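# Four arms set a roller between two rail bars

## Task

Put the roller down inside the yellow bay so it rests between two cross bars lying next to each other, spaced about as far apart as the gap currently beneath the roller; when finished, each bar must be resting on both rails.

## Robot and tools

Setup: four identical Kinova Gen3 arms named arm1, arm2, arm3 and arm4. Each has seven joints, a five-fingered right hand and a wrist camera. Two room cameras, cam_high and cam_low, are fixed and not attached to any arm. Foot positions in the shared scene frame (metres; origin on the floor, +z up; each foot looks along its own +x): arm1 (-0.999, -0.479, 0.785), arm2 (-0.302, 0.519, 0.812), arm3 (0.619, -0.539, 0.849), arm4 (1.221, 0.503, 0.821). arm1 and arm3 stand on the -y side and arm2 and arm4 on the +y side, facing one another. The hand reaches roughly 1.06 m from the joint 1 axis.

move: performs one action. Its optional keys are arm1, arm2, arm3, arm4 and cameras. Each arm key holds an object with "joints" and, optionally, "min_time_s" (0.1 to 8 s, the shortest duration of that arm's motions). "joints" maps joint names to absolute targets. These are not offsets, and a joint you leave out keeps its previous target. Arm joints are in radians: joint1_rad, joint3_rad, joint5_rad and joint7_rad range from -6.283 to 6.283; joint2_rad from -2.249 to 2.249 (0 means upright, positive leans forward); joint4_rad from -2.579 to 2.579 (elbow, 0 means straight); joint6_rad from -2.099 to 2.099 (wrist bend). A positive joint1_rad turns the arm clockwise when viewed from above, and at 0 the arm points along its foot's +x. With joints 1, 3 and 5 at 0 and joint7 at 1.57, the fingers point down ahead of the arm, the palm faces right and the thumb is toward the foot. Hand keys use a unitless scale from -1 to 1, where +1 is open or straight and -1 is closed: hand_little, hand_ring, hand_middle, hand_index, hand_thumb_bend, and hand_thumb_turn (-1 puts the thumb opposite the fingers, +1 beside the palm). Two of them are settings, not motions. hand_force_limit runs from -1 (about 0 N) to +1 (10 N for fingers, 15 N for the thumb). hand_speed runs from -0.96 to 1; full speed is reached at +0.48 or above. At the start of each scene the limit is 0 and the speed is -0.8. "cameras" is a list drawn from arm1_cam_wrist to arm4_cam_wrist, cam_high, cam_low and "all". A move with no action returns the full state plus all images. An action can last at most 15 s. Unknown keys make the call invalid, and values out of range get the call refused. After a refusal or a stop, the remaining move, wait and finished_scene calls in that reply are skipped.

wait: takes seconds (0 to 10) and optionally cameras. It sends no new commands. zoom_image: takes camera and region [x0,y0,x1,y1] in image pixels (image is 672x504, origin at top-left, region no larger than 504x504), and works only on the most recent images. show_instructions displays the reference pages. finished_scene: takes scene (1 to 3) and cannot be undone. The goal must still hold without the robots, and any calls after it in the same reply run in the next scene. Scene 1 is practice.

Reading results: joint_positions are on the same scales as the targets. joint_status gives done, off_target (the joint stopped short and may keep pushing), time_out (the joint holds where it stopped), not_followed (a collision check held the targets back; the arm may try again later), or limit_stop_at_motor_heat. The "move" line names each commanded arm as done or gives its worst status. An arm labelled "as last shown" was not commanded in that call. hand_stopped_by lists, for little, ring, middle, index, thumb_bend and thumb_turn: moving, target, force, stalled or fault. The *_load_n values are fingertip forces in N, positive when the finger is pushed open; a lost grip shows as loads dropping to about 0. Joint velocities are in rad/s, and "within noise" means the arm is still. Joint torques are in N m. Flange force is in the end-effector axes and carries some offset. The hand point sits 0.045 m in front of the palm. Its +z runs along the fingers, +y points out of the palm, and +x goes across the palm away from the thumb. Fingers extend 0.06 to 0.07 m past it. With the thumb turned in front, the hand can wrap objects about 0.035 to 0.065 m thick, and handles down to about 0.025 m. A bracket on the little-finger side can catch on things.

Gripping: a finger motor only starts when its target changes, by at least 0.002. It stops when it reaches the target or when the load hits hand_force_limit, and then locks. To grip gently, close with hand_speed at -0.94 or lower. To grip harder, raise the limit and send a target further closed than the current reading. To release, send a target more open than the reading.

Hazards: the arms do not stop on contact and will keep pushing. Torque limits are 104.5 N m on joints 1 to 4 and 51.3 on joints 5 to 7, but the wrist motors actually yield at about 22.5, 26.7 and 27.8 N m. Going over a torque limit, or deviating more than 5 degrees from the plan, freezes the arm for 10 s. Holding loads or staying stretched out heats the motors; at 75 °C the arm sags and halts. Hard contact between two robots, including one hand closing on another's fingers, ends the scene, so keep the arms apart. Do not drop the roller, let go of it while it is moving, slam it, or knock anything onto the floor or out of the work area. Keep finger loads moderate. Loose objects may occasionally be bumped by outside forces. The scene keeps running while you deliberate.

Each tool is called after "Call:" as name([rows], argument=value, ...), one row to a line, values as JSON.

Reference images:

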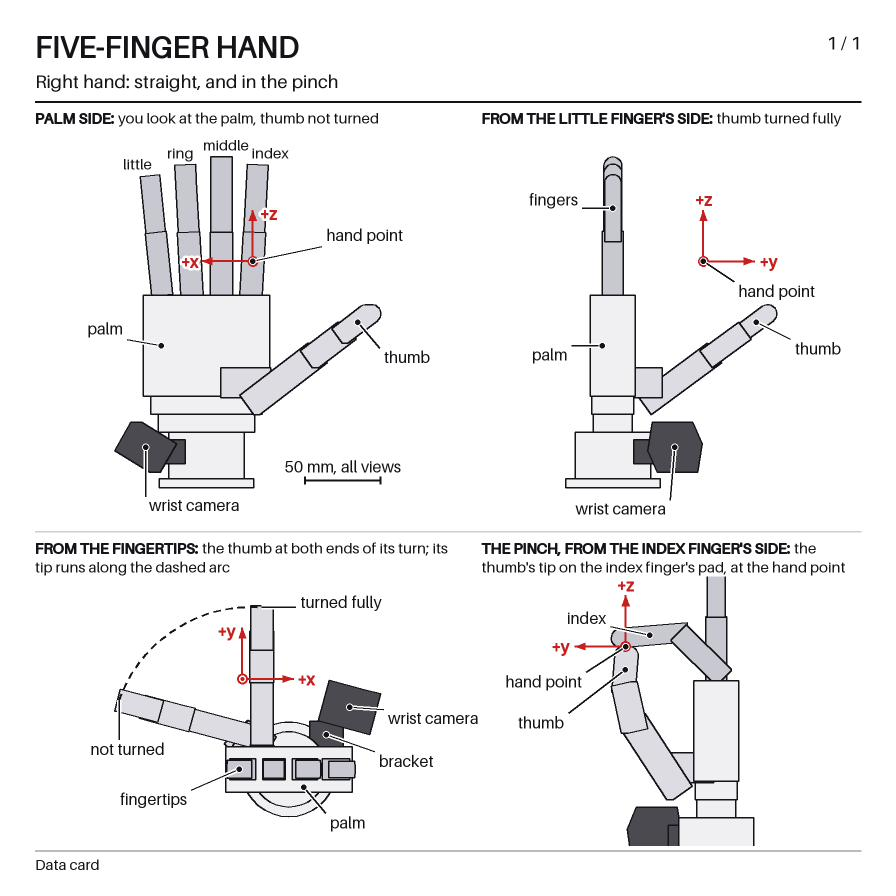

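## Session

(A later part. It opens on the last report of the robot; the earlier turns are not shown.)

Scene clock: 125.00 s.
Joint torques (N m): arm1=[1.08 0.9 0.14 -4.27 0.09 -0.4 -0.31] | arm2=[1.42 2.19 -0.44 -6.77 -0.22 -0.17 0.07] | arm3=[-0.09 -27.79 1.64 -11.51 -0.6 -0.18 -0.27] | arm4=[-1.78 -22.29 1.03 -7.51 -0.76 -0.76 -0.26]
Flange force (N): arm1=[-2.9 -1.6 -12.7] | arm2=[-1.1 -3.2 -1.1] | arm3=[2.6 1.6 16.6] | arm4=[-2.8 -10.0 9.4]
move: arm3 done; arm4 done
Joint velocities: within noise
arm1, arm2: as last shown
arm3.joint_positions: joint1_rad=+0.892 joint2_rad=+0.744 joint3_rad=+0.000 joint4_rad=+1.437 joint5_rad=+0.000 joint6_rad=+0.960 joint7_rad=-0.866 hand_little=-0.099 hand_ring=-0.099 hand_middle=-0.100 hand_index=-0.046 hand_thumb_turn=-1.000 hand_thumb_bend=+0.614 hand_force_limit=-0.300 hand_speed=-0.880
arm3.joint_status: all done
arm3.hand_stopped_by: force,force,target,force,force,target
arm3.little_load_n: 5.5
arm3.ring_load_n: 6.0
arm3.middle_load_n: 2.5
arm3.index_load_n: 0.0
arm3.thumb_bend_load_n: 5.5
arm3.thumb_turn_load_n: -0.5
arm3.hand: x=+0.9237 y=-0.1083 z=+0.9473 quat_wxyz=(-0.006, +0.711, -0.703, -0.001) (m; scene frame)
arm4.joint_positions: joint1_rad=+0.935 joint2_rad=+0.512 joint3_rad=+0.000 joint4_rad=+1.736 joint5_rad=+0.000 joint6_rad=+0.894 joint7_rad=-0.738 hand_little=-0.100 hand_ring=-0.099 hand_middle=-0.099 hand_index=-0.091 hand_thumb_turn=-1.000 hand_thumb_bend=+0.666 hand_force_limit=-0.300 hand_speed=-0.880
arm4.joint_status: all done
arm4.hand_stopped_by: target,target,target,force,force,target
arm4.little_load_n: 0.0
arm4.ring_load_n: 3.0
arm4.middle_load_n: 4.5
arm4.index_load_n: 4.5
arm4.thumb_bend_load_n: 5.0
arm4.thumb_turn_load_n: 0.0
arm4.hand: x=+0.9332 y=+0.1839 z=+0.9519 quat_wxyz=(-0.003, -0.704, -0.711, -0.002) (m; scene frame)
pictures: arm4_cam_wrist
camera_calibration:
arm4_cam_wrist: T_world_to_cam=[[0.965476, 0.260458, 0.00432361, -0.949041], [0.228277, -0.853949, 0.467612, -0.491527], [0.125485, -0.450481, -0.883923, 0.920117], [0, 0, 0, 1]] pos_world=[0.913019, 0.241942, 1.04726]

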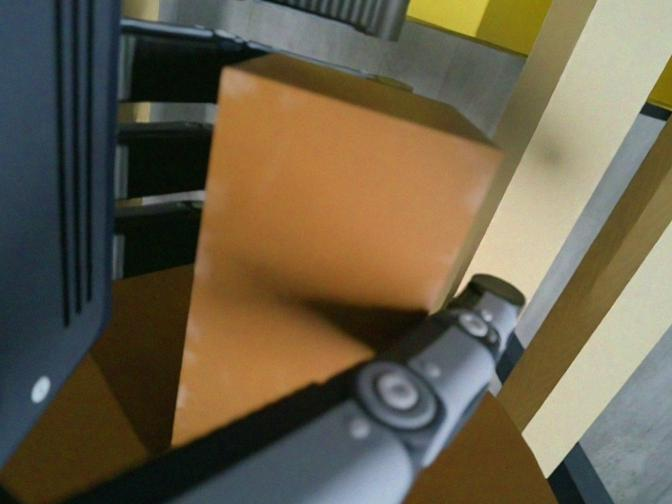

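Call:
move(arm3={"joints":{"joint1_rad":0.9662,"joint2_rad":0.8259,"joint4_rad":1.2657,"joint6_rad":1.0501,"joint7_rad":-0.7911},"min_time_s":1.4}, arm4={"joints":{"joint1_rad":0.8419,"joint2_rad":0.4350,"joint4_rad":1.8760,"joint6_rad":0.8306,"joint7_rad":-0.8316},"min_time_s":1.4}, cameras=[])

Call:
move(arm3={"joints":{"joint1_rad":1.0311,"joint2_rad":0.9237,"joint4_rad":1.0565,"joint6_rad":1.1613,"joint7_rad":-0.7262},"min_time_s":1.4}, arm4={"joints":{"joint1_rad":0.7291,"joint2_rad":0.3662,"joint4_rad":1.9963,"joint6_rad":0.7790,"joint7_rad":-0.9445},"min_time_s":1.4}, cameras=[])

Call:
move(arm3={"joints":{"joint1_rad":1.0878,"joint2_rad":1.0486,"joint4_rad":0.7851,"joint6_rad":1.3079,"joint7_rad":-0.6695},"min_time_s":1.5}, arm4={"joints":{"joint1_rad":0.5937,"joint2_rad":0.3068,"joint4_rad":2.0958,"joint6_rad":0.7390,"joint7_rad":-1.0799},"min_time_s":1.5}, cameras=["arm3_cam_wrist","arm4_cam_wrist"])

Scene clock: 126.93 s.
Joint torques (N m): arm1=[1.07 0.82 0.13 -4.34 0.1 -0.47 -0.35] | arm2=[1.38 2.18 -0.54 -6.8 -0.17 -0.23 0.11] | arm3=[1.18 -29.11 2.88 -10.83 0.22 0.54 -0.16] | arm4=[-0.79 -19.97 2.04 -6.27 -0.13 -0.2 -0.17]
Flange force (N): arm1=[-2.9 -1.8 -12.8] | arm2=[-1.0 -3.3 -1.2] | arm3=[-0.7 1.9 16.0] | arm4=[-5.8 -8.5 9.8]
move: arm3 done; arm4 done
Joint velocities: within noise
arm1.joint_positions: joint1_rad=+0.052 joint2_rad=-0.443 joint3_rad=-0.120 joint4_rad=+1.491 joint5_rad=-0.006 joint6_rad=+2.061 joint7_rad=-1.928 hand_little=+1.000 hand_ring=+1.000 hand_middle=+1.000 hand_index=+1.000 hand_thumb_turn=+1.000 hand_thumb_bend=+1.000 hand_force_limit=+0.000 hand_speed=-0.800
arm1.joint_status: not commanded
arm1.hand_stopped_by: target,target,target,target,target,target
arm1.little_load_n: 0.0
arm1.ring_load_n: 0.0
arm1.middle_load_n: 0.0
arm1.index_load_n: 0.0
arm1.thumb_bend_load_n: 0.0
arm1.thumb_turn_load_n: 0.0
arm1.hand: x=-1.0226 y=-0.3243 z=+1.2839 quat_wxyz=(-0.032, +0.526, -0.850, +0.006) (m; scene frame)
arm2.joint_positions: joint1_rad=-0.305 joint2_rad=-0.493 joint3_rad=-0.075 joint4_rad=+1.499 joint5_rad=-0.031 joint6_rad=+1.957 joint7_rad=-1.938 hand_little=+1.000 hand_ring=+1.000 hand_middle=+1.000 hand_index=+1.000 hand_thumb_turn=+1.000 hand_thumb_bend=+1.000 hand_force_limit=+0.000 hand_speed=-0.800
arm2.joint_status: not commanded
arm2.hand_stopped_by: target,target,target,target,target,target
arm2.little_load_n: 0.0
arm2.ring_load_n: 0.0
arm2.middle_load_n: 0.0
arm2.index_load_n: 0.0
arm2.thumb_bend_load_n: 0.0
arm2.thumb_turn_load_n: 0.0
arm2.hand: x=-0.2195 y=+0.3625 z=+1.3268 quat_wxyz=(-0.075, -0.740, -0.667, +0.047) (m; scene frame)
arm3.joint_positions: joint1_rad=+0.966 joint2_rad=+0.826 joint3_rad=+0.000 joint4_rad=+1.266 joint5_rad=+0.000 joint6_rad=+1.050 joint7_rad=-0.791 hand_little=-0.099 hand_ring=-0.099 hand_middle=-0.100 hand_index=-0.046 hand_thumb_turn=-1.000 hand_thumb_bend=+0.614 hand_force_limit=-0.300 hand_speed=-0.880
arm3.joint_status: all done
arm3.hand_stopped_by: force,force,target,force,force,target
arm3.little_load_n: 6.5
arm3.ring_load_n: 6.0
arm3.middle_load_n: 2.0
arm3.index_load_n: 0.0
arm3.thumb_bend_load_n: 6.5
arm3.thumb_turn_load_n: -1.0
arm3.hand: x=+0.9799 y=-0.1083 z=+0.9473 quat_wxyz=(-0.006, +0.711, -0.703, -0.001) (m; scene frame)
arm4.joint_positions: joint1_rad=+0.842 joint2_rad=+0.435 joint3_rad=+0.000 joint4_rad=+1.876 joint5_rad=+0.000 joint6_rad=+0.831 joint7_rad=-0.832 hand_little=-0.100 hand_ring=-0.099 hand_middle=-0.099 hand_index=-0.091 hand_thumb_turn=-1.000 hand_thumb_bend=+0.666 hand_force_limit=-0.300 hand_speed=-0.880
arm4.joint_status: all done
arm4.hand_stopped_by: target,target,target,force,force,target
arm4.little_load_n: 0.0
arm4.ring_load_n: 2.5
arm4.middle_load_n: 4.5
arm4.index_load_n: 5.0
arm4.thumb_bend_load_n: 5.0
arm4.thumb_turn_load_n: 0.0
arm4.hand: x=+0.9896 y=+0.1838 z=+0.9519 quat_wxyz=(-0.003, -0.704, -0.711, -0.002) (m; scene frame)
pictures: none
No camera images: "cameras" was empty.

Scene clock: 128.63 s.
Joint torques (N m): arm1=[1.06 0.92 0.09 -4.43 0.07 -0.42 -0.31] | arm2=[1.32 2.15 -0.51 -6.83 -0.17 -0.13 0.01] | arm3=[1.68 -30.75 3.47 -11.06 0.63 0.65 -0.16] | arm4=[-0.61 -18.13 2.23 -5.77 0 -0.13 -0.13]
Flange force (N): arm1=[-2.7 -1.9 -12.1] | arm2=[-1.2 -3.4 -0.8] | arm3=[-1.5 2.1 15.1] | arm4=[-7.1 -7.2 10.1]
move: arm3 done; arm4 done
Joint velocities: within noise
arm1, arm2: as last shown
arm2.ring_load_n: -0.5
arm2.thumb_bend_load_n: -0.5
arm3.joint_positions: joint1_rad=+1.031 joint2_rad=+0.924 joint3_rad=+0.000 joint4_rad=+1.057 joint5_rad=+0.000 joint6_rad=+1.161 joint7_rad=-0.726 hand_little=-0.099 hand_ring=-0.099 hand_middle=-0.100 hand_index=-0.046 hand_thumb_turn=-1.000 hand_thumb_bend=+0.614 hand_force_limit=-0.300 hand_speed=-0.880
arm3.joint_status: all done
arm3.hand_stopped_by: force,force,target,force,force,target
arm3.little_load_n: 8.0
arm3.ring_load_n: 6.5
arm3.middle_load_n: 1.5
arm3.index_load_n: 0.0
arm3.thumb_bend_load_n: 7.5
arm3.thumb_turn_load_n: -2.0
arm3.hand: x=+1.0363 y=-0.1082 z=+0.9474 quat_wxyz=(-0.006, +0.711, -0.703, -0.001) (m; scene frame)
arm4.joint_positions: joint1_rad=+0.729 joint2_rad=+0.366 joint3_rad=+0.000 joint4_rad=+1.996 joint5_rad=+0.000 joint6_rad=+0.779 joint7_rad=-0.944 hand_little=-0.100 hand_ring=-0.099 hand_middle=-0.099 hand_index=-0.091 hand_thumb_turn=-1.000 hand_thumb_bend=+0.666 hand_force_limit=-0.300 hand_speed=-0.880
arm4.joint_status: all done
arm4.hand_stopped_by: target,target,target,force,force,target
arm4.little_load_n: 0.0
arm4.ring_load_n: 2.0
arm4.middle_load_n: 5.0
arm4.index_load_n: 5.5
arm4.thumb_bend_load_n: 4.5
arm4.thumb_turn_load_n: 0.5
arm4.hand: x=+1.0458 y=+0.1837 z=+0.9519 quat_wxyz=(-0.003, -0.704, -0.711, -0.002) (m; scene frame)
pictures: none
No camera images: "cameras" was empty.

Scene clock: 130.43 s.
Joint torques (N m): arm1=[1.1 0.91 0.17 -4.37 0.09 -0.44 -0.33] | arm2=[1.39 2.18 -0.49 -6.72 -0.2 -0.18 0.03] | arm3=[1.49 -33 3.32 -11.67 0.62 0.63 -0.21] | arm4=[-0.77 -16.28 2.01 -5.46 -0.09 -0.17 -0.11]
Flange force (N): arm1=[-2.7 -1.7 -12.4] | arm2=[-1.2 -3.4 -1.3] | arm3=[-0.9 2.2 15.1] | arm4=[-7.3 -6.1 9.7]
move: arm3 done; arm4 done
Joint velocities: within noise
arm1, arm2: as last shown
arm2.ring_load_n: 0.0
arm2.thumb_bend_load_n: 0.0
arm3.joint_positions: joint1_rad=+1.088 joint2_rad=+1.049 joint3_rad=+0.000 joint4_rad=+0.785 joint5_rad=+0.000 joint6_rad=+1.308 joint7_rad=-0.669 hand_little=-0.099 hand_ring=-0.099 hand_middle=-0.100 hand_index=-0.046 hand_thumb_turn=-1.000 hand_thumb_bend=+0.614 hand_force_limit=-0.300 hand_speed=-0.880
arm3.joint_status: all done
arm3.hand_stopped_by: force,force,target,force,force,target
arm3.little_load_n: 8.0
arm3.ring_load_n: 6.5
arm3.middle_load_n: 1.0
arm3.index_load_n: -0.5
arm3.thumb_bend_load_n: 8.0
arm3.thumb_turn_load_n: -2.5
arm3.hand: x=+1.0925 y=-0.1082 z=+0.9474 quat_wxyz=(-0.006, +0.711, -0.703, -0.001) (m; scene frame)
arm4.joint_positions: joint1_rad=+0.594 joint2_rad=+0.307 joint3_rad=+0.000 joint4_rad=+2.096 joint5_rad=+0.000 joint6_rad=+0.739 joint7_rad=-1.080 hand_little=-0.100 hand_ring=-0.099 hand_middle=-0.099 hand_index=-0.091 hand_thumb_turn=-1.000 hand_thumb_bend=+0.666 hand_force_limit=-0.300 hand_speed=-0.880
arm4.joint_status: all done
arm4.hand_stopped_by: target,target,target,force,force,target
arm4.little_load_n: 0.5
arm4.ring_load_n: 2.0
arm4.middle_load_n: 5.0
arm4.index_load_n: 5.5
arm4.thumb_bend_load_n: 4.5
arm4.thumb_turn_load_n: 1.0
arm4.hand: x=+1.1021 y=+0.1837 z=+0.9519 quat_wxyz=(-0.003, -0.704, -0.711, -0.002) (m; scene frame)
pictures: arm3_cam_wrist, arm4_cam_wrist
camera_calibration:
arm3_cam_wrist: T_world_to_cam=[[-0.972794, -0.231571, 0.00690119, 1.02748], [-0.18877, 0.809559, 0.55586, -0.240633], [-0.134308, 0.539434, -0.831247, 1.10934], [0, 0, 0, 1]] pos_world=[1.1031, -0.165673, 1.0488]
arm4_cam_wrist: T_world_to_cam=[[0.965501, 0.260364, 0.00434702, -1.11209], [0.228167, -0.853914, 0.467729, -0.530265], [0.125492, -0.450601, -0.883861, 0.89879], [0, 0, 0, 1]] pos_world=[1.08192, 0.241742, 1.04726]

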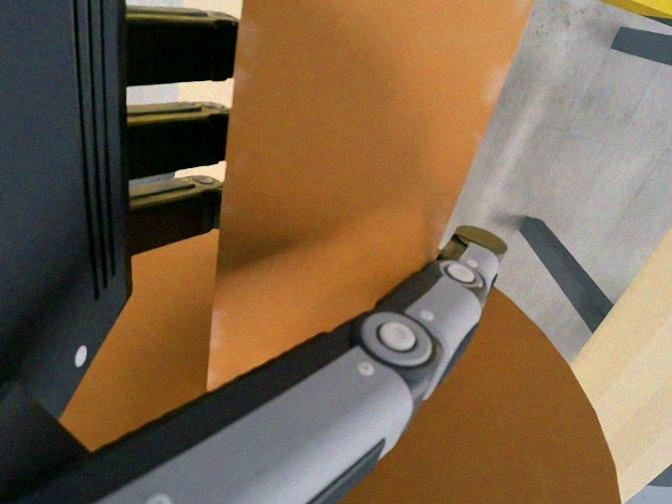

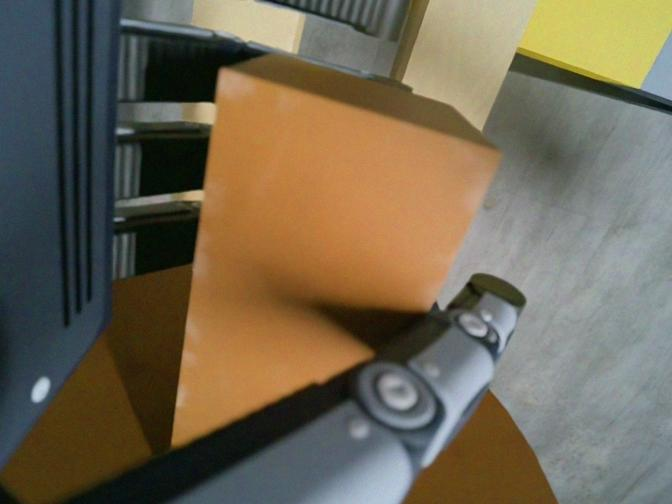

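Call:
move(arm3={"joints":{"joint2_rad":1.0672,"joint4_rad":0.8101,"joint6_rad":1.2643},"min_time_s":1.3}, arm4={"joints":{"joint2_rad":0.3490,"joint4_rad":2.1238,"joint6_rad":0.6688},"min_time_s":1.3}, cameras=[])

Call:
wait(seconds=0.2, cameras=["arm3_cam_wrist","arm4_cam_wrist","cam_low"])

Call:
zoom_image(camera="cam_low", region=[150, 150, 500, 410])

Scene clock: 132.53 s.
Joint torques (N m): arm1=[1.02 0.9 0.15 -4.45 0.1 -0.46 -0.3] | arm2=[1.39 2.2 -0.57 -6.84 -0.16 -0.12 0.1] | arm3=[1.35 -32.94 3.11 -11.28 0.5 0.72 -0.18] | arm4=[-0.93 -16.65 1.81 -4.72 -0.14 -0.12 -0.04]
Flange force (N): arm1=[-2.6 -1.6 -12.2] | arm2=[-1.1 -3.4 -0.7] | arm3=[-1.3 1.3 14.8] | arm4=[-7.3 -7.0 10.4]
move: arm3 done; arm4 done
Joint velocities: within noise
arm1, arm2: as last shown
arm1.middle_load_n: 0.5
arm3.joint_positions: joint1_rad=+1.088 joint2_rad=+1.067 joint3_rad=+0.000 joint4_rad=+0.810 joint5_rad=+0.000 joint6_rad=+1.264 joint7_rad=-0.669 hand_little=-0.099 hand_ring=-0.099 hand_middle=-0.100 hand_index=-0.046 hand_thumb_turn=-1.000 hand_thumb_bend=+0.614 hand_force_limit=-0.300 hand_speed=-0.880
arm3.joint_status: all done
arm3.hand_stopped_by: force,force,target,force,force,target
arm3.little_load_n: 8.0
arm3.ring_load_n: 6.5
arm3.middle_load_n: 1.0
arm3.index_load_n: 0.0
arm3.thumb_bend_load_n: 7.5
arm3.thumb_turn_load_n: -2.0
arm3.hand: x=+1.0926 y=-0.1080 z=+0.9274 quat_wxyz=(-0.006, +0.711, -0.703, -0.001) (m; scene frame)
arm4.joint_positions: joint1_rad=+0.594 joint2_rad=+0.349 joint3_rad=+0.000 joint4_rad=+2.124 joint5_rad=+0.000 joint6_rad=+0.669 joint7_rad=-1.080 hand_little=-0.100 hand_ring=-0.099 hand_middle=-0.099 hand_index=-0.091 hand_thumb_turn=-1.000 hand_thumb_bend=+0.666 hand_force_limit=-0.300 hand_speed=-0.880
arm4.joint_status: all done
arm4.hand_stopped_by: target,target,target,force,force,target
arm4.little_load_n: 0.0
arm4.ring_load_n: 1.5
arm4.middle_load_n: 4.5
arm4.index_load_n: 6.0
arm4.thumb_bend_load_n: 4.5
arm4.thumb_turn_load_n: 1.5
arm4.hand: x=+1.1022 y=+0.1837 z=+0.9319 quat_wxyz=(-0.003, -0.704, -0.711, -0.002) (m; scene frame)
pictures: none
No camera images: "cameras" was empty.

Scene clock: 132.73 s.
Joint torques (N m): arm1=[0.97 0.84 0.2 -4.42 0.1 -0.47 -0.34] | arm2=[1.38 2.21 -0.45 -6.89 -0.18 -0.13 0.1] | arm3=[1.31 -32.98 3.14 -11.42 0.48 0.73 -0.16] | arm4=[-0.92 -16.69 1.83 -4.74 -0.12 -0.13 -0.03]
Flange force (N): arm1=[-2.7 -1.5 -12.4] | arm2=[-0.9 -3.1 -0.5] | arm3=[-0.8 2.0 15.0] | arm4=[-7.3 -6.9 10.5]
Joint velocities: within noise
arm1.joint_positions: joint1_rad=+0.052 joint2_rad=-0.443 joint3_rad=-0.120 joint4_rad=+1.491 joint5_rad=-0.006 joint6_rad=+2.061 joint7_rad=-1.928 hand_little=+1.000 hand_ring=+1.000 hand_middle=+1.000 hand_index=+1.000 hand_thumb_turn=+1.000 hand_thumb_bend=+1.000 hand_force_limit=+0.000 hand_speed=-0.800
arm1.joint_status: not commanded
arm1.hand_stopped_by: target,target,target,target,target,target
arm1.little_load_n: 0.0
arm1.ring_load_n: 0.0
arm1.middle_load_n: 0.0
arm1.index_load_n: 0.0
arm1.thumb_bend_load_n: 0.0
arm1.thumb_turn_load_n: 0.0
arm1.hand: x=-1.0226 y=-0.3243 z=+1.2839 quat_wxyz=(-0.032, +0.526, -0.850, +0.006) (m; scene frame)
arm2.joint_positions: joint1_rad=-0.305 joint2_rad=-0.493 joint3_rad=-0.075 joint4_rad=+1.499 joint5_rad=-0.031 joint6_rad=+1.957 joint7_rad=-1.938 hand_little=+1.000 hand_ring=+1.000 hand_middle=+1.000 hand_index=+1.000 hand_thumb_turn=+1.000 hand_thumb_bend=+1.000 hand_force_limit=+0.000 hand_speed=-0.800
arm2.joint_status: not commanded
arm2.hand_stopped_by: target,target,target,target,target,target
arm2.little_load_n: 0.0
arm2.ring_load_n: 0.0
arm2.middle_load_n: 0.0
arm2.index_load_n: 0.0
arm2.thumb_bend_load_n: 0.0
arm2.thumb_turn_load_n: 0.0
arm2.hand: x=-0.2195 y=+0.3625 z=+1.3268 quat_wxyz=(-0.075, -0.740, -0.667, +0.047) (m; scene frame)
arm3.joint_positions: joint1_rad=+1.088 joint2_rad=+1.067 joint3_rad=+0.000 joint4_rad=+0.810 joint5_rad=+0.000 joint6_rad=+1.264 joint7_rad=-0.669 hand_little=-0.099 hand_ring=-0.099 hand_middle=-0.100 hand_index=-0.046 hand_thumb_turn=-1.000 hand_thumb_bend=+0.614 hand_force_limit=-0.300 hand_speed=-0.880
arm3.joint_status: all done
arm3.hand_stopped_by: force,force,target,force,force,target
arm3.little_load_n: 7.5
arm3.ring_load_n: 6.5
arm3.middle_load_n: 1.0
arm3.index_load_n: 0.5
arm3.thumb_bend_load_n: 7.5
arm3.thumb_turn_load_n: -2.0
arm3.hand: x=+1.0926 y=-0.1080 z=+0.9274 quat_wxyz=(-0.006, +0.711, -0.703, -0.001) (m; scene frame)
arm4.joint_positions: joint1_rad=+0.594 joint2_rad=+0.349 joint3_rad=+0.000 joint4_rad=+2.124 joint5_rad=+0.000 joint6_rad=+0.669 joint7_rad=-1.080 hand_little=-0.100 hand_ring=-0.099 hand_middle=-0.099 hand_index=-0.091 hand_thumb_turn=-1.000 hand_thumb_bend=+0.666 hand_force_limit=-0.300 hand_speed=-0.880
arm4.joint_status: all done
arm4.hand_stopped_by: target,target,target,force,force,target
arm4.little_load_n: 0.0
arm4.ring_load_n: 1.5
arm4.middle_load_n: 4.5
arm4.index_load_n: 6.0
arm4.thumb_bend_load_n: 4.5
arm4.thumb_turn_load_n: 1.5
arm4.hand: x=+1.1022 y=+0.1837 z=+0.9319 quat_wxyz=(-0.003, -0.704, -0.711, -0.002) (m; scene frame)
wait: 0.20 s; no rest
pictures: arm3_cam_wrist, arm4_cam_wrist, cam_low
camera_calibration:
arm3_cam_wrist: T_world_to_cam=[[-0.97279, -0.231584, 0.0069206, 1.02774], [-0.188781, 0.809603, 0.555792, -0.22957], [-0.134315, 0.539363, -0.831293, 1.09266], [0, 0, 0, 1]] pos_world=[1.1032, -0.165473, 1.0288]
arm4_cam_wrist: T_world_to_cam=[[0.965497, 0.260376, 0.00436933, -1.11212], [0.228184, -0.853974, 0.467612, -0.520817], [0.125486, -0.450481, -0.883923, 0.881141], [0, 0, 0, 1]] pos_world=[1.08202, 0.241742, 1.02726]

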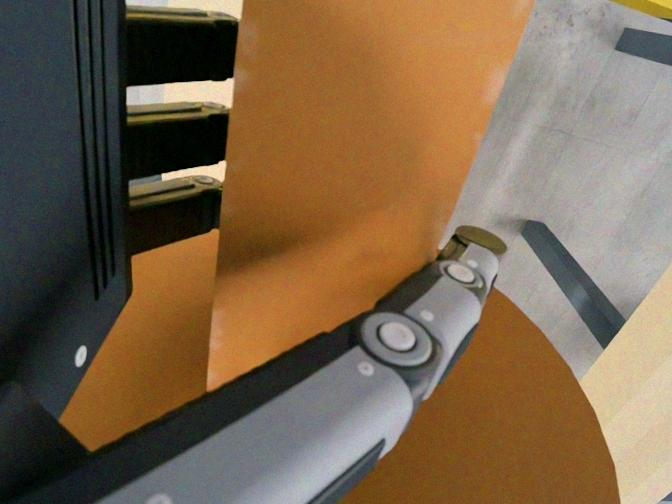

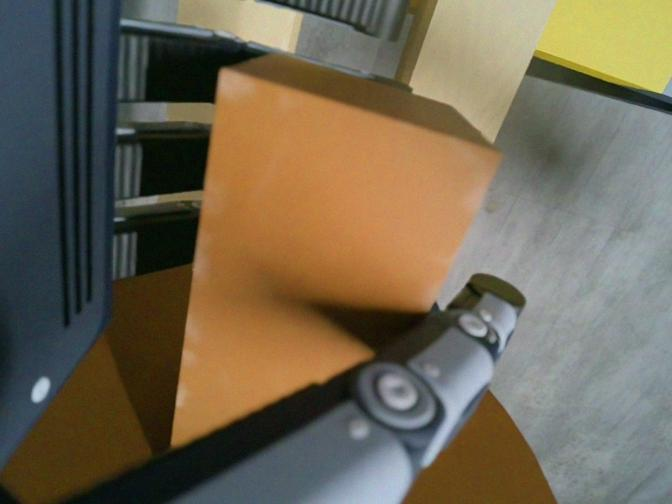

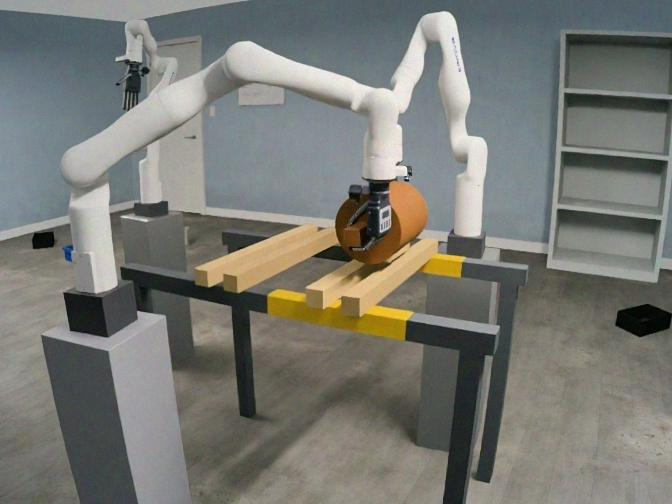

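Scaled by 1.440 from the camera's 672x504 image, which has a finer 960x720 frame.

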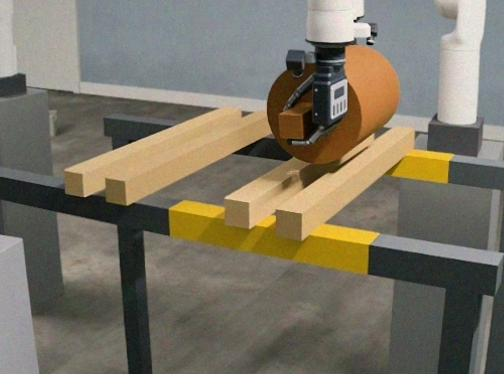

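Call:
zoom_image(camera="arm4_cam_wrist", region=[380, 0, 600, 160])

Call:
zoom_image(camera="arm3_cam_wrist", region=[120, 0, 320, 240])

Scaled by 2.291 from the camera's 672x504 image, which has a finer 960x720 frame.

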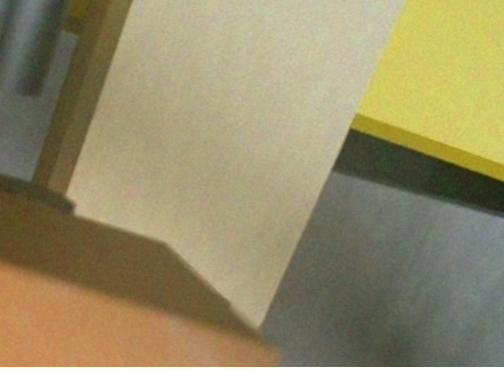

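Scaled by 2.100 from the camera's 672x504 image, which has a finer 960x720 frame.

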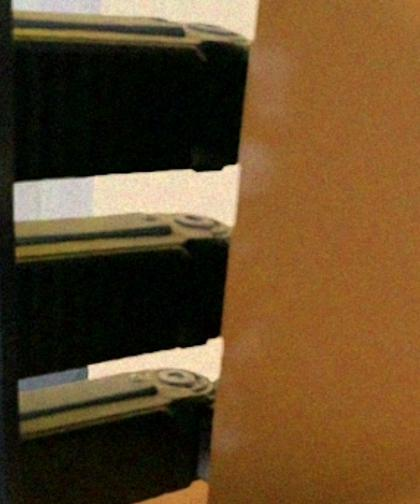

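Call:
move(arm3={"joints":{"joint2_rad":1.0859,"joint4_rad":0.8286,"joint6_rad":1.2271},"min_time_s":1.5}, arm4={"joints":{"joint1_rad":0.5884,"joint2_rad":0.3880,"joint4_rad":2.1495,"joint6_rad":0.6040,"joint7_rad":-1.0851},"min_time_s":1.5}, cameras=["arm3_cam_wrist","arm4_cam_wrist"])

Call:
move(arm3={"joints":{"joint2_rad":1.0914,"joint4_rad":0.8330,"joint6_rad":1.2171},"min_time_s":1.2}, arm4={"joints":{"joint2_rad":0.4142,"joint4_rad":2.1620,"joint6_rad":0.5654},"min_time_s":1.5}, cameras=["arm3_cam_wrist","arm4_cam_wrist"])

Scene clock: 135.73 s.
Joint torques (N m): arm1=[1.12 0.79 0.19 -4.28 0.08 -0.44 -0.32] | arm2=[1.34 2.27 -0.47 -6.8 -0.24 -0.15 0.07] | arm3=[0.1 -33.1 2.24 -11.19 -0.01 0.75 0.01] | arm4=[-1.65 -16.97 1.1 -4.42 -0.27 -0.35 0.14]
Flange force (N): arm1=[-3.0 -1.5 -12.9] | arm2=[-0.9 -3.3 -0.8] | arm3=[0.1 0.5 15.0] | arm4=[-5.9 -8.5 10.6]
move: arm3 done; arm4 done
Joint velocities: within noise
arm1, arm2: as last shown
arm1.middle_load_n: 0.5
arm3.joint_positions: joint1_rad=+1.088 joint2_rad=+1.086 joint3_rad=+0.000 joint4_rad=+0.829 joint5_rad=+0.000 joint6_rad=+1.227 joint7_rad=-0.669 hand_little=-0.099 hand_ring=-0.099 hand_middle=-0.100 hand_index=-0.046 hand_thumb_turn=-1.000 hand_thumb_bend=+0.614 hand_force_limit=-0.300 hand_speed=-0.880
arm3.joint_status: all done
arm3.hand_stopped_by: force,force,target,force,force,target
arm3.little_load_n: 7.5
arm3.ring_load_n: 6.5
arm3.middle_load_n: 1.0
arm3.index_load_n: 0.0
arm3.thumb_bend_load_n: 5.5
arm3.thumb_turn_load_n: -0.5
arm3.hand: x=+1.0928 y=-0.1078 z=+0.9094 quat_wxyz=(-0.006, +0.711, -0.703, -0.001) (m; scene frame)
arm4.joint_positions: joint1_rad=+0.588 joint2_rad=+0.388 joint3_rad=+0.000 joint4_rad=+2.149 joint5_rad=+0.000 joint6_rad=+0.604 joint7_rad=-1.085 hand_little=-0.100 hand_ring=-0.099 hand_middle=-0.099 hand_index=-0.091 hand_thumb_turn=-1.000 hand_thumb_bend=+0.666 hand_force_limit=-0.300 hand_speed=-0.880
arm4.joint_status: all done
arm4.hand_stopped_by: target,target,target,force,force,target
arm4.little_load_n: 0.0
arm4.ring_load_n: 1.5
arm4.middle_load_n: 4.5
arm4.index_load_n: 6.0
arm4.thumb_bend_load_n: 4.5
arm4.thumb_turn_load_n: 2.5
arm4.hand: x=+1.1043 y=+0.1836 z=+0.9139 quat_wxyz=(-0.003, -0.704, -0.711, -0.002) (m; scene frame)
pictures: arm3_cam_wrist, arm4_cam_wrist
camera_calibration:
arm3_cam_wrist: T_world_to_cam=[[-0.972794, -0.231571, 0.00690119, 1.02803], [-0.18877, 0.809559, 0.55586, -0.219797], [-0.134308, 0.539434, -0.831247, 1.07756], [0, 0, 0, 1]] pos_world=[1.1033, -0.165273, 1.0108]
arm4_cam_wrist: T_world_to_cam=[[0.965473, 0.260469, 0.00428849, -1.11398], [0.228286, -0.853882, 0.46773, -0.513131], [0.125491, -0.450601, -0.883861, 0.864928], [0, 0, 0, 1]] pos_world=[1.08412, 0.241741, 1.00926]

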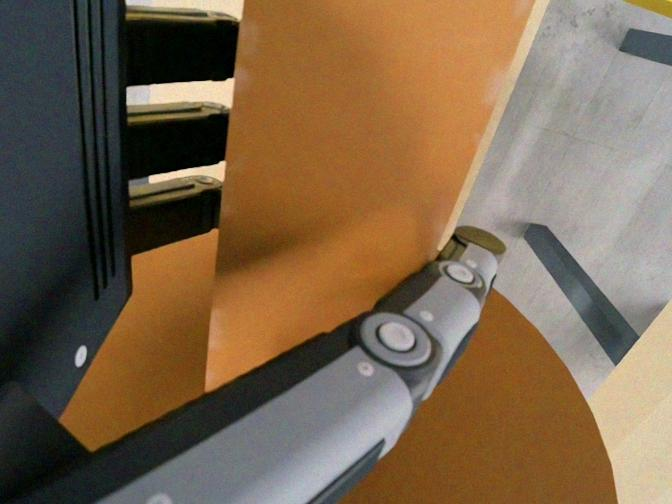

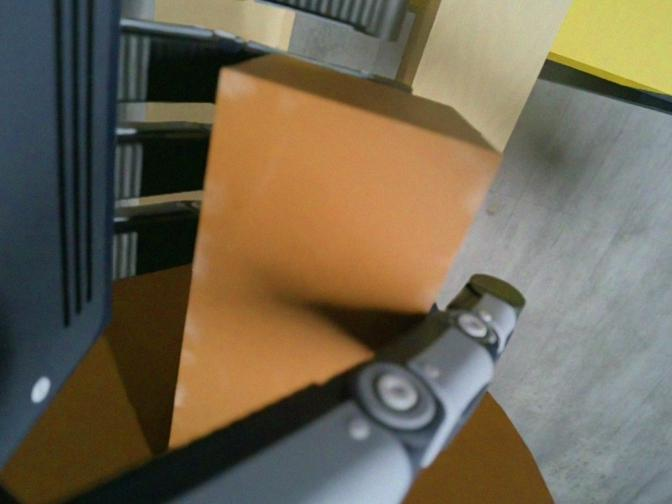

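Scene clock: 137.53 s.
Joint torques (N m): arm1=[1.03 0.91 0.18 -4.48 0.12 -0.46 -0.4] | arm2=[1.32 2.21 -0.47 -6.86 -0.22 -0.2 0.11] | arm3=[-0.69 -11.99 2.01 -1.47 0.62 0.28 0.25] | arm4=[-0.8 -10.88 2.22 -2.15 0.27 -0.98 -0.14]
Flange force (N): arm1=[-2.6 -1.8 -12.0] | arm2=[-0.9 -3.1 -0.8] | arm3=[-1.7 -3.4 -17.8] | arm4=[-4.2 -5.7 -8.6]
move: arm3 done; arm4 done
Joint velocities: within noise
arm1, arm2: as last shown
arm1.middle_load_n: 0.0
arm3.joint_positions: joint1_rad=+1.088 joint2_rad=+1.091 joint3_rad=+0.000 joint4_rad=+0.833 joint5_rad=+0.000 joint6_rad=+1.217 joint7_rad=-0.669 hand_little=-0.100 hand_ring=-0.099 hand_middle=-0.100 hand_index=-0.046 hand_thumb_turn=-1.000 hand_thumb_bend=+0.614 hand_force_limit=-0.300 hand_speed=-0.880
arm3.joint_status: all done
arm3.hand_stopped_by: force,force,target,force,force,target
arm3.little_load_n: 0.0
arm3.ring_load_n: 0.0
arm3.middle_load_n: 0.0
arm3.index_load_n: 0.0
arm3.thumb_bend_load_n: 7.0
arm3.thumb_turn_load_n: 1.0
arm3.hand: x=+1.0928 y=-0.1077 z=+0.9045 quat_wxyz=(-0.006, +0.711, -0.703, -0.001) (m; scene frame)
arm4.joint_positions: joint1_rad=+0.588 joint2_rad=+0.414 joint3_rad=+0.000 joint4_rad=+2.162 joint5_rad=+0.000 joint6_rad=+0.565 joint7_rad=-1.085 hand_little=-0.100 hand_ring=-0.100 hand_middle=-0.100 hand_index=-0.091 hand_thumb_turn=-1.000 hand_thumb_bend=+0.666 hand_force_limit=-0.300 hand_speed=-0.880
arm4.joint_status: all done
arm4.hand_stopped_by: target,target,target,force,force,target
arm4.little_load_n: 0.5
arm4.ring_load_n: 0.0
arm4.middle_load_n: 0.0
arm4.index_load_n: 0.0
arm4.thumb_bend_load_n: 2.5
arm4.thumb_turn_load_n: -1.0
arm4.hand: x=+1.1044 y=+0.1836 z=+0.9029 quat_wxyz=(-0.003, -0.704, -0.711, -0.002) (m; scene frame)
pictures: arm3_cam_wrist, arm4_cam_wrist
camera_calibration:
arm3_cam_wrist: T_world_to_cam=[[-0.972806, -0.231521, 0.00681872, 1.02829], [-0.188775, 0.809569, 0.555844, -0.217056], [-0.13421, 0.539441, -0.831259, 1.07327], [0, 0, 0, 1]] pos_world=[1.1034, -0.165173, 1.0058]
arm4_cam_wrist: T_world_to_cam=[[0.965463, 0.260502, 0.00440858, -1.11415], [0.228275, -0.853938, 0.467632, -0.507886], [0.125584, -0.450476, -0.883912, 0.855112], [0, 0, 0, 1]] pos_world=[1.08422, 0.241741, 0.99826]

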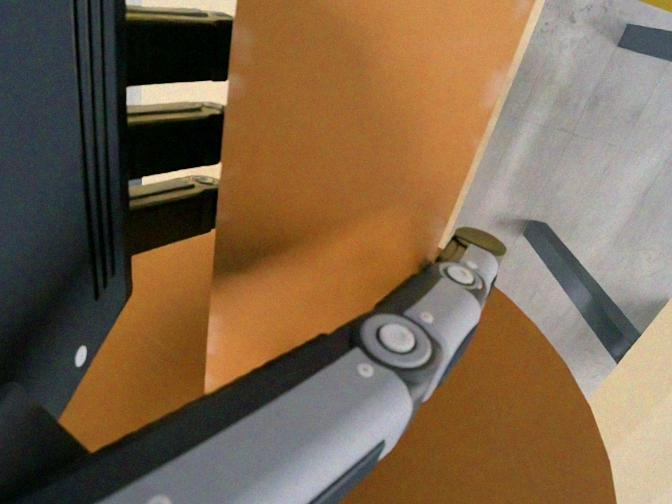

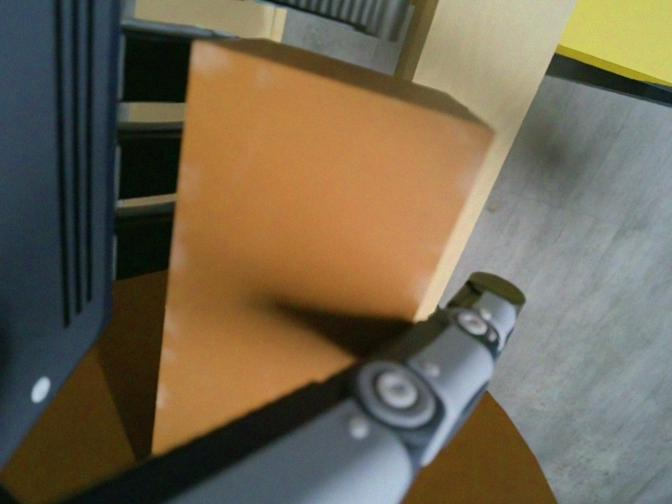

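Call:
move(arm3={"joints":{"joint2_rad":1.0890,"joint4_rad":0.8311,"joint6_rad":1.2215},"min_time_s":0.6}, cameras=[])

Call:
move(arm3={"joints":{"hand_speed":-0.85,"hand_thumb_bend":1}}, arm4={"joints":{"hand_speed":-0.85,"hand_thumb_bend":1}}, cameras=["arm3_cam_wrist","arm4_cam_wrist"])

Scene clock: 138.87 s.
Joint torques (N m): arm1=[0.97 0.86 0.11 -4.42 0.14 -0.48 -0.29] | arm2=[1.36 2.22 -0.53 -6.81 -0.19 -0.21 0.12] | arm3=[0.43 -23.02 2.3 -7.44 0.16 -0.3 0.04] | arm4=[-0.42 -12.14 2.59 -3.06 0.27 -1.18 -0.18]
Flange force (N): arm1=[-2.7 -1.5 -12.4] | arm2=[-1.0 -3.3 -1.0] | arm3=[0.3 1.6 -1.5] | arm4=[-4.2 -4.5 -5.2]
move: arm3 done
Joint velocities: within noise
arm1, arm2, arm4: as last shown
arm1.ring_load_n: -0.5
arm3.joint_positions: joint1_rad=+1.088 joint2_rad=+1.089 joint3_rad=+0.000 joint4_rad=+0.831 joint5_rad=+0.000 joint6_rad=+1.221 joint7_rad=-0.669 hand_little=-0.100 hand_ring=-0.099 hand_middle=-0.100 hand_index=-0.046 hand_thumb_turn=-1.000 hand_thumb_bend=+0.614 hand_force_limit=-0.300 hand_speed=-0.880
arm3.joint_status: all done
arm3.hand_stopped_by: force,force,target,force,force,target
arm3.little_load_n: 0.0
arm3.ring_load_n: 0.0
arm3.middle_load_n: 0.0
arm3.index_load_n: 0.0
arm3.thumb_bend_load_n: 3.0
arm3.thumb_turn_load_n: 0.0
arm3.hand: x=+1.0928 y=-0.1078 z=+0.9066 quat_wxyz=(-0.006, +0.711, -0.703, -0.001) (m; scene frame)
arm4.little_load_n: 0.0
arm4.thumb_bend_load_n: 2.0
arm4.hand: x=+1.1045 y=+0.1837 z=+0.9029 quat_wxyz=(-0.003, -0.704, -0.711, -0.002) (m; scene frame)
pictures: none
No camera images: "cameras" was empty.

Scene clock: 141.17 s.
Joint torques (N m): arm1=[1.05 0.88 0.09 -4.42 0.11 -0.46 -0.37] | arm2=[1.32 2.15 -0.53 -6.77 -0.23 -0.14 0.12] | arm3=[0.19 -26.06 1.91 -8.33 -0.23 0.14 0.1] | arm4=[-1.37 -12.07 1.46 -1.65 -0.03 -0.28 -0.01]
Flange force (N): arm1=[-2.8 -1.9 -12.3] | arm2=[-1.2 -3.2 -1.1] | arm3=[-0.4 0.3 3.5] | arm4=[-5.5 -8.1 -3.8]
move: arm3 done; arm4 done
Joint velocities: within noise
arm1, arm2: as last shown
arm1.ring_load_n: 0.0
arm3.joint_positions: joint1_rad=+1.088 joint2_rad=+1.089 joint3_rad=+0.000 joint4_rad=+0.831 joint5_rad=+0.000 joint6_rad=+1.221 joint7_rad=-0.669 hand_little=-0.100 hand_ring=-0.099 hand_middle=-0.100 hand_index=-0.046 hand_thumb_turn=-1.000 hand_thumb_bend=+1.000 hand_force_limit=-0.300 hand_speed=-0.850
arm3.joint_status: all done
arm3.hand_stopped_by: force,force,target,force,target,target
arm3.little_load_n: 0.0
arm3.ring_load_n: 0.0
arm3.middle_load_n: 0.0
arm3.index_load_n: 0.0
arm3.thumb_bend_load_n: 0.0
arm3.thumb_turn_load_n: 0.0
arm3.hand: x=+1.0928 y=-0.1078 z=+0.9066 quat_wxyz=(-0.006, +0.711, -0.703, -0.001) (m; scene frame)
arm4.joint_positions: joint1_rad=+0.588 joint2_rad=+0.414 joint3_rad=+0.000 joint4_rad=+2.162 joint5_rad=+0.000 joint6_rad=+0.565 joint7_rad=-1.085 hand_little=-0.100 hand_ring=-0.100 hand_middle=-0.100 hand_index=-0.091 hand_thumb_turn=-1.000 hand_thumb_bend=+1.000 hand_force_limit=-0.300 hand_speed=-0.850
arm4.joint_status: all done
arm4.hand_stopped_by: target,target,target,force,target,target
arm4.little_load_n: 0.0
arm4.ring_load_n: 0.0
arm4.middle_load_n: 0.0
arm4.index_load_n: 0.0
arm4.thumb_bend_load_n: 0.0
arm4.thumb_turn_load_n: 0.0
arm4.hand: x=+1.1044 y=+0.1836 z=+0.9029 quat_wxyz=(-0.003, -0.704, -0.711, -0.002) (m; scene frame)
pictures: arm3_cam_wrist, arm4_cam_wrist
camera_calibration:
arm3_cam_wrist: T_world_to_cam=[[-0.972794, -0.231571, 0.00690119, 1.02815], [-0.18877, 0.809559, 0.55586, -0.218221], [-0.134308, 0.539434, -0.831247, 1.07525], [0, 0, 0, 1]] pos_world=[1.1034, -0.165273, 1.008]
arm4_cam_wrist: T_world_to_cam=[[0.965476, 0.260458, 0.00432361, -1.11407], [0.228277, -0.853949, 0.467612, -0.507866], [0.125485, -0.450481, -0.883923, 0.855232], [0, 0, 0, 1]] pos_world=[1.08422, 0.241742, 0.99826]

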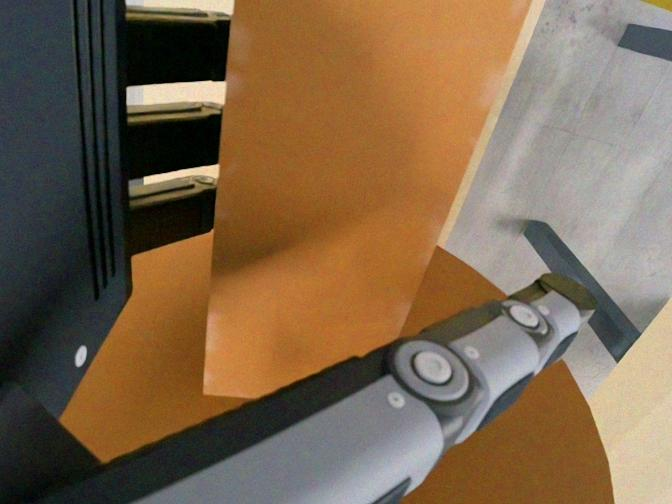

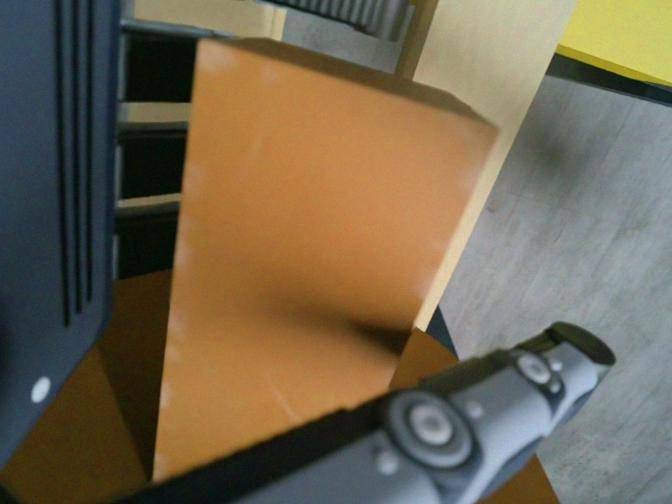

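Call:
move(arm3={"joints":{"hand_speed":-0.75,"hand_index":0.75,"hand_middle":0.75,"hand_ring":0.75,"hand_little":0.75}}, arm4={"joints":{"hand_speed":-0.75,"hand_index":0.75,"hand_middle":0.75,"hand_ring":0.75,"hand_little":0.75}}, cameras=["arm3_cam_wrist","arm4_cam_wrist"])

Scene clock: 143.13 s.
Joint torques (N m): arm1=[1.08 0.91 0.15 -4.5 0.14 -0.4 -0.26] | arm2=[1.32 2.07 -0.59 -6.75 -0.19 -0.17 0.12] | arm3=[0.21 -26.09 1.86 -8.39 -0.25 0.19 0.09] | arm4=[-1.38 -12.04 1.46 -1.65 -0.03 -0.25 -0.01]
Flange force (N): arm1=[-2.6 -1.4 -11.8] | arm2=[-1.4 -3.3 -1.3] | arm3=[-0.1 0.8 3.7] | arm4=[-5.4 -8.0 -3.8]
move: arm3 done; arm4 done
Joint velocities: within noise
arm1, arm2: as last shown
arm3.joint_positions: joint1_rad=+1.088 joint2_rad=+1.089 joint3_rad=+0.000 joint4_rad=+0.831 joint5_rad=+0.000 joint6_rad=+1.221 joint7_rad=-0.669 hand_little=+0.750 hand_ring=+0.750 hand_middle=+0.750 hand_index=+0.750 hand_thumb_turn=-1.000 hand_thumb_bend=+1.000 hand_force_limit=-0.300 hand_speed=-0.750
arm3.joint_status: all done
arm3.hand_stopped_by: target,target,target,target,target,target
arm3.little_load_n: 0.0
arm3.ring_load_n: 0.0
arm3.middle_load_n: 0.0
arm3.index_load_n: 0.0
arm3.thumb_bend_load_n: -0.5
arm3.thumb_turn_load_n: 0.0
arm3.hand: x=+1.0928 y=-0.1078 z=+0.9066 quat_wxyz=(-0.006, +0.711, -0.703, -0.001) (m; scene frame)
arm4.joint_positions: joint1_rad=+0.588 joint2_rad=+0.414 joint3_rad=+0.000 joint4_rad=+2.162 joint5_rad=+0.000 joint6_rad=+0.565 joint7_rad=-1.085 hand_little=+0.750 hand_ring=+0.750 hand_middle=+0.750 hand_index=+0.750 hand_thumb_turn=-1.000 hand_thumb_bend=+1.000 hand_force_limit=-0.300 hand_speed=-0.750
arm4.joint_status: all done
arm4.hand_stopped_by: target,target,target,target,target,target
arm4.little_load_n: 0.0
arm4.ring_load_n: 0.0
arm4.middle_load_n: 0.5
arm4.index_load_n: 0.0
arm4.thumb_bend_load_n: 0.0
arm4.thumb_turn_load_n: 0.0
arm4.hand: x=+1.1044 y=+0.1836 z=+0.9029 quat_wxyz=(-0.003, -0.704, -0.711, -0.002) (m; scene frame)
pictures: arm3_cam_wrist, arm4_cam_wrist
camera_calibration:
arm3_cam_wrist: T_world_to_cam=[[-0.972794, -0.231571, 0.00690119, 1.02815], [-0.18877, 0.809559, 0.55586, -0.218221], [-0.134308, 0.539434, -0.831247, 1.07525], [0, 0, 0, 1]] pos_world=[1.1034, -0.165273, 1.008]
arm4_cam_wrist: T_world_to_cam=[[0.965476, 0.260458, 0.00432361, -1.11407], [0.228277, -0.853949, 0.467612, -0.507866], [0.125485, -0.450481, -0.883923, 0.855232], [0, 0, 0, 1]] pos_world=[1.08422, 0.241742, 0.99826]

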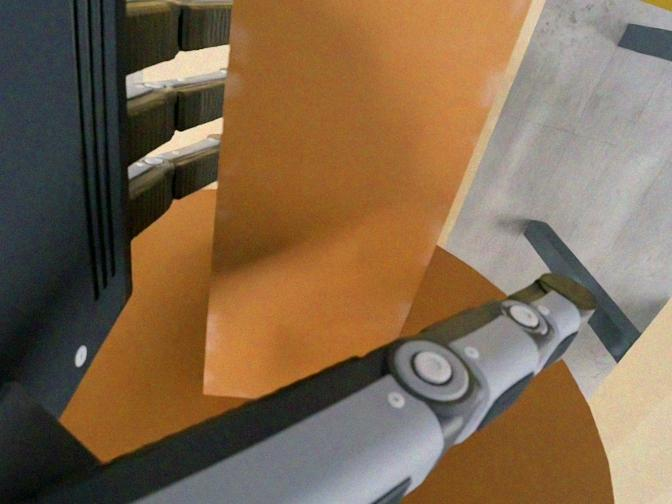

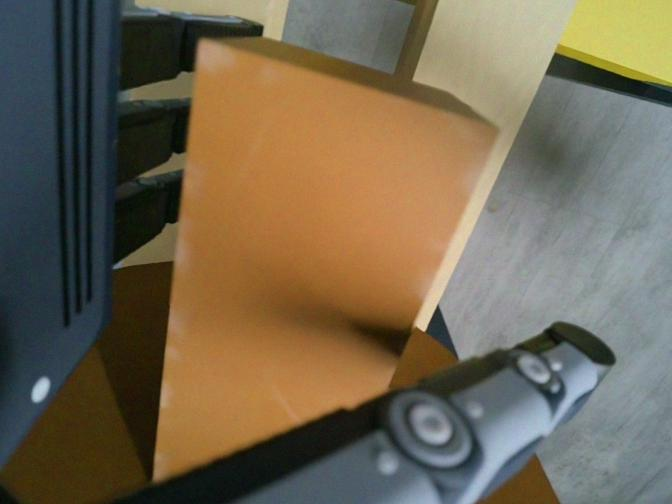

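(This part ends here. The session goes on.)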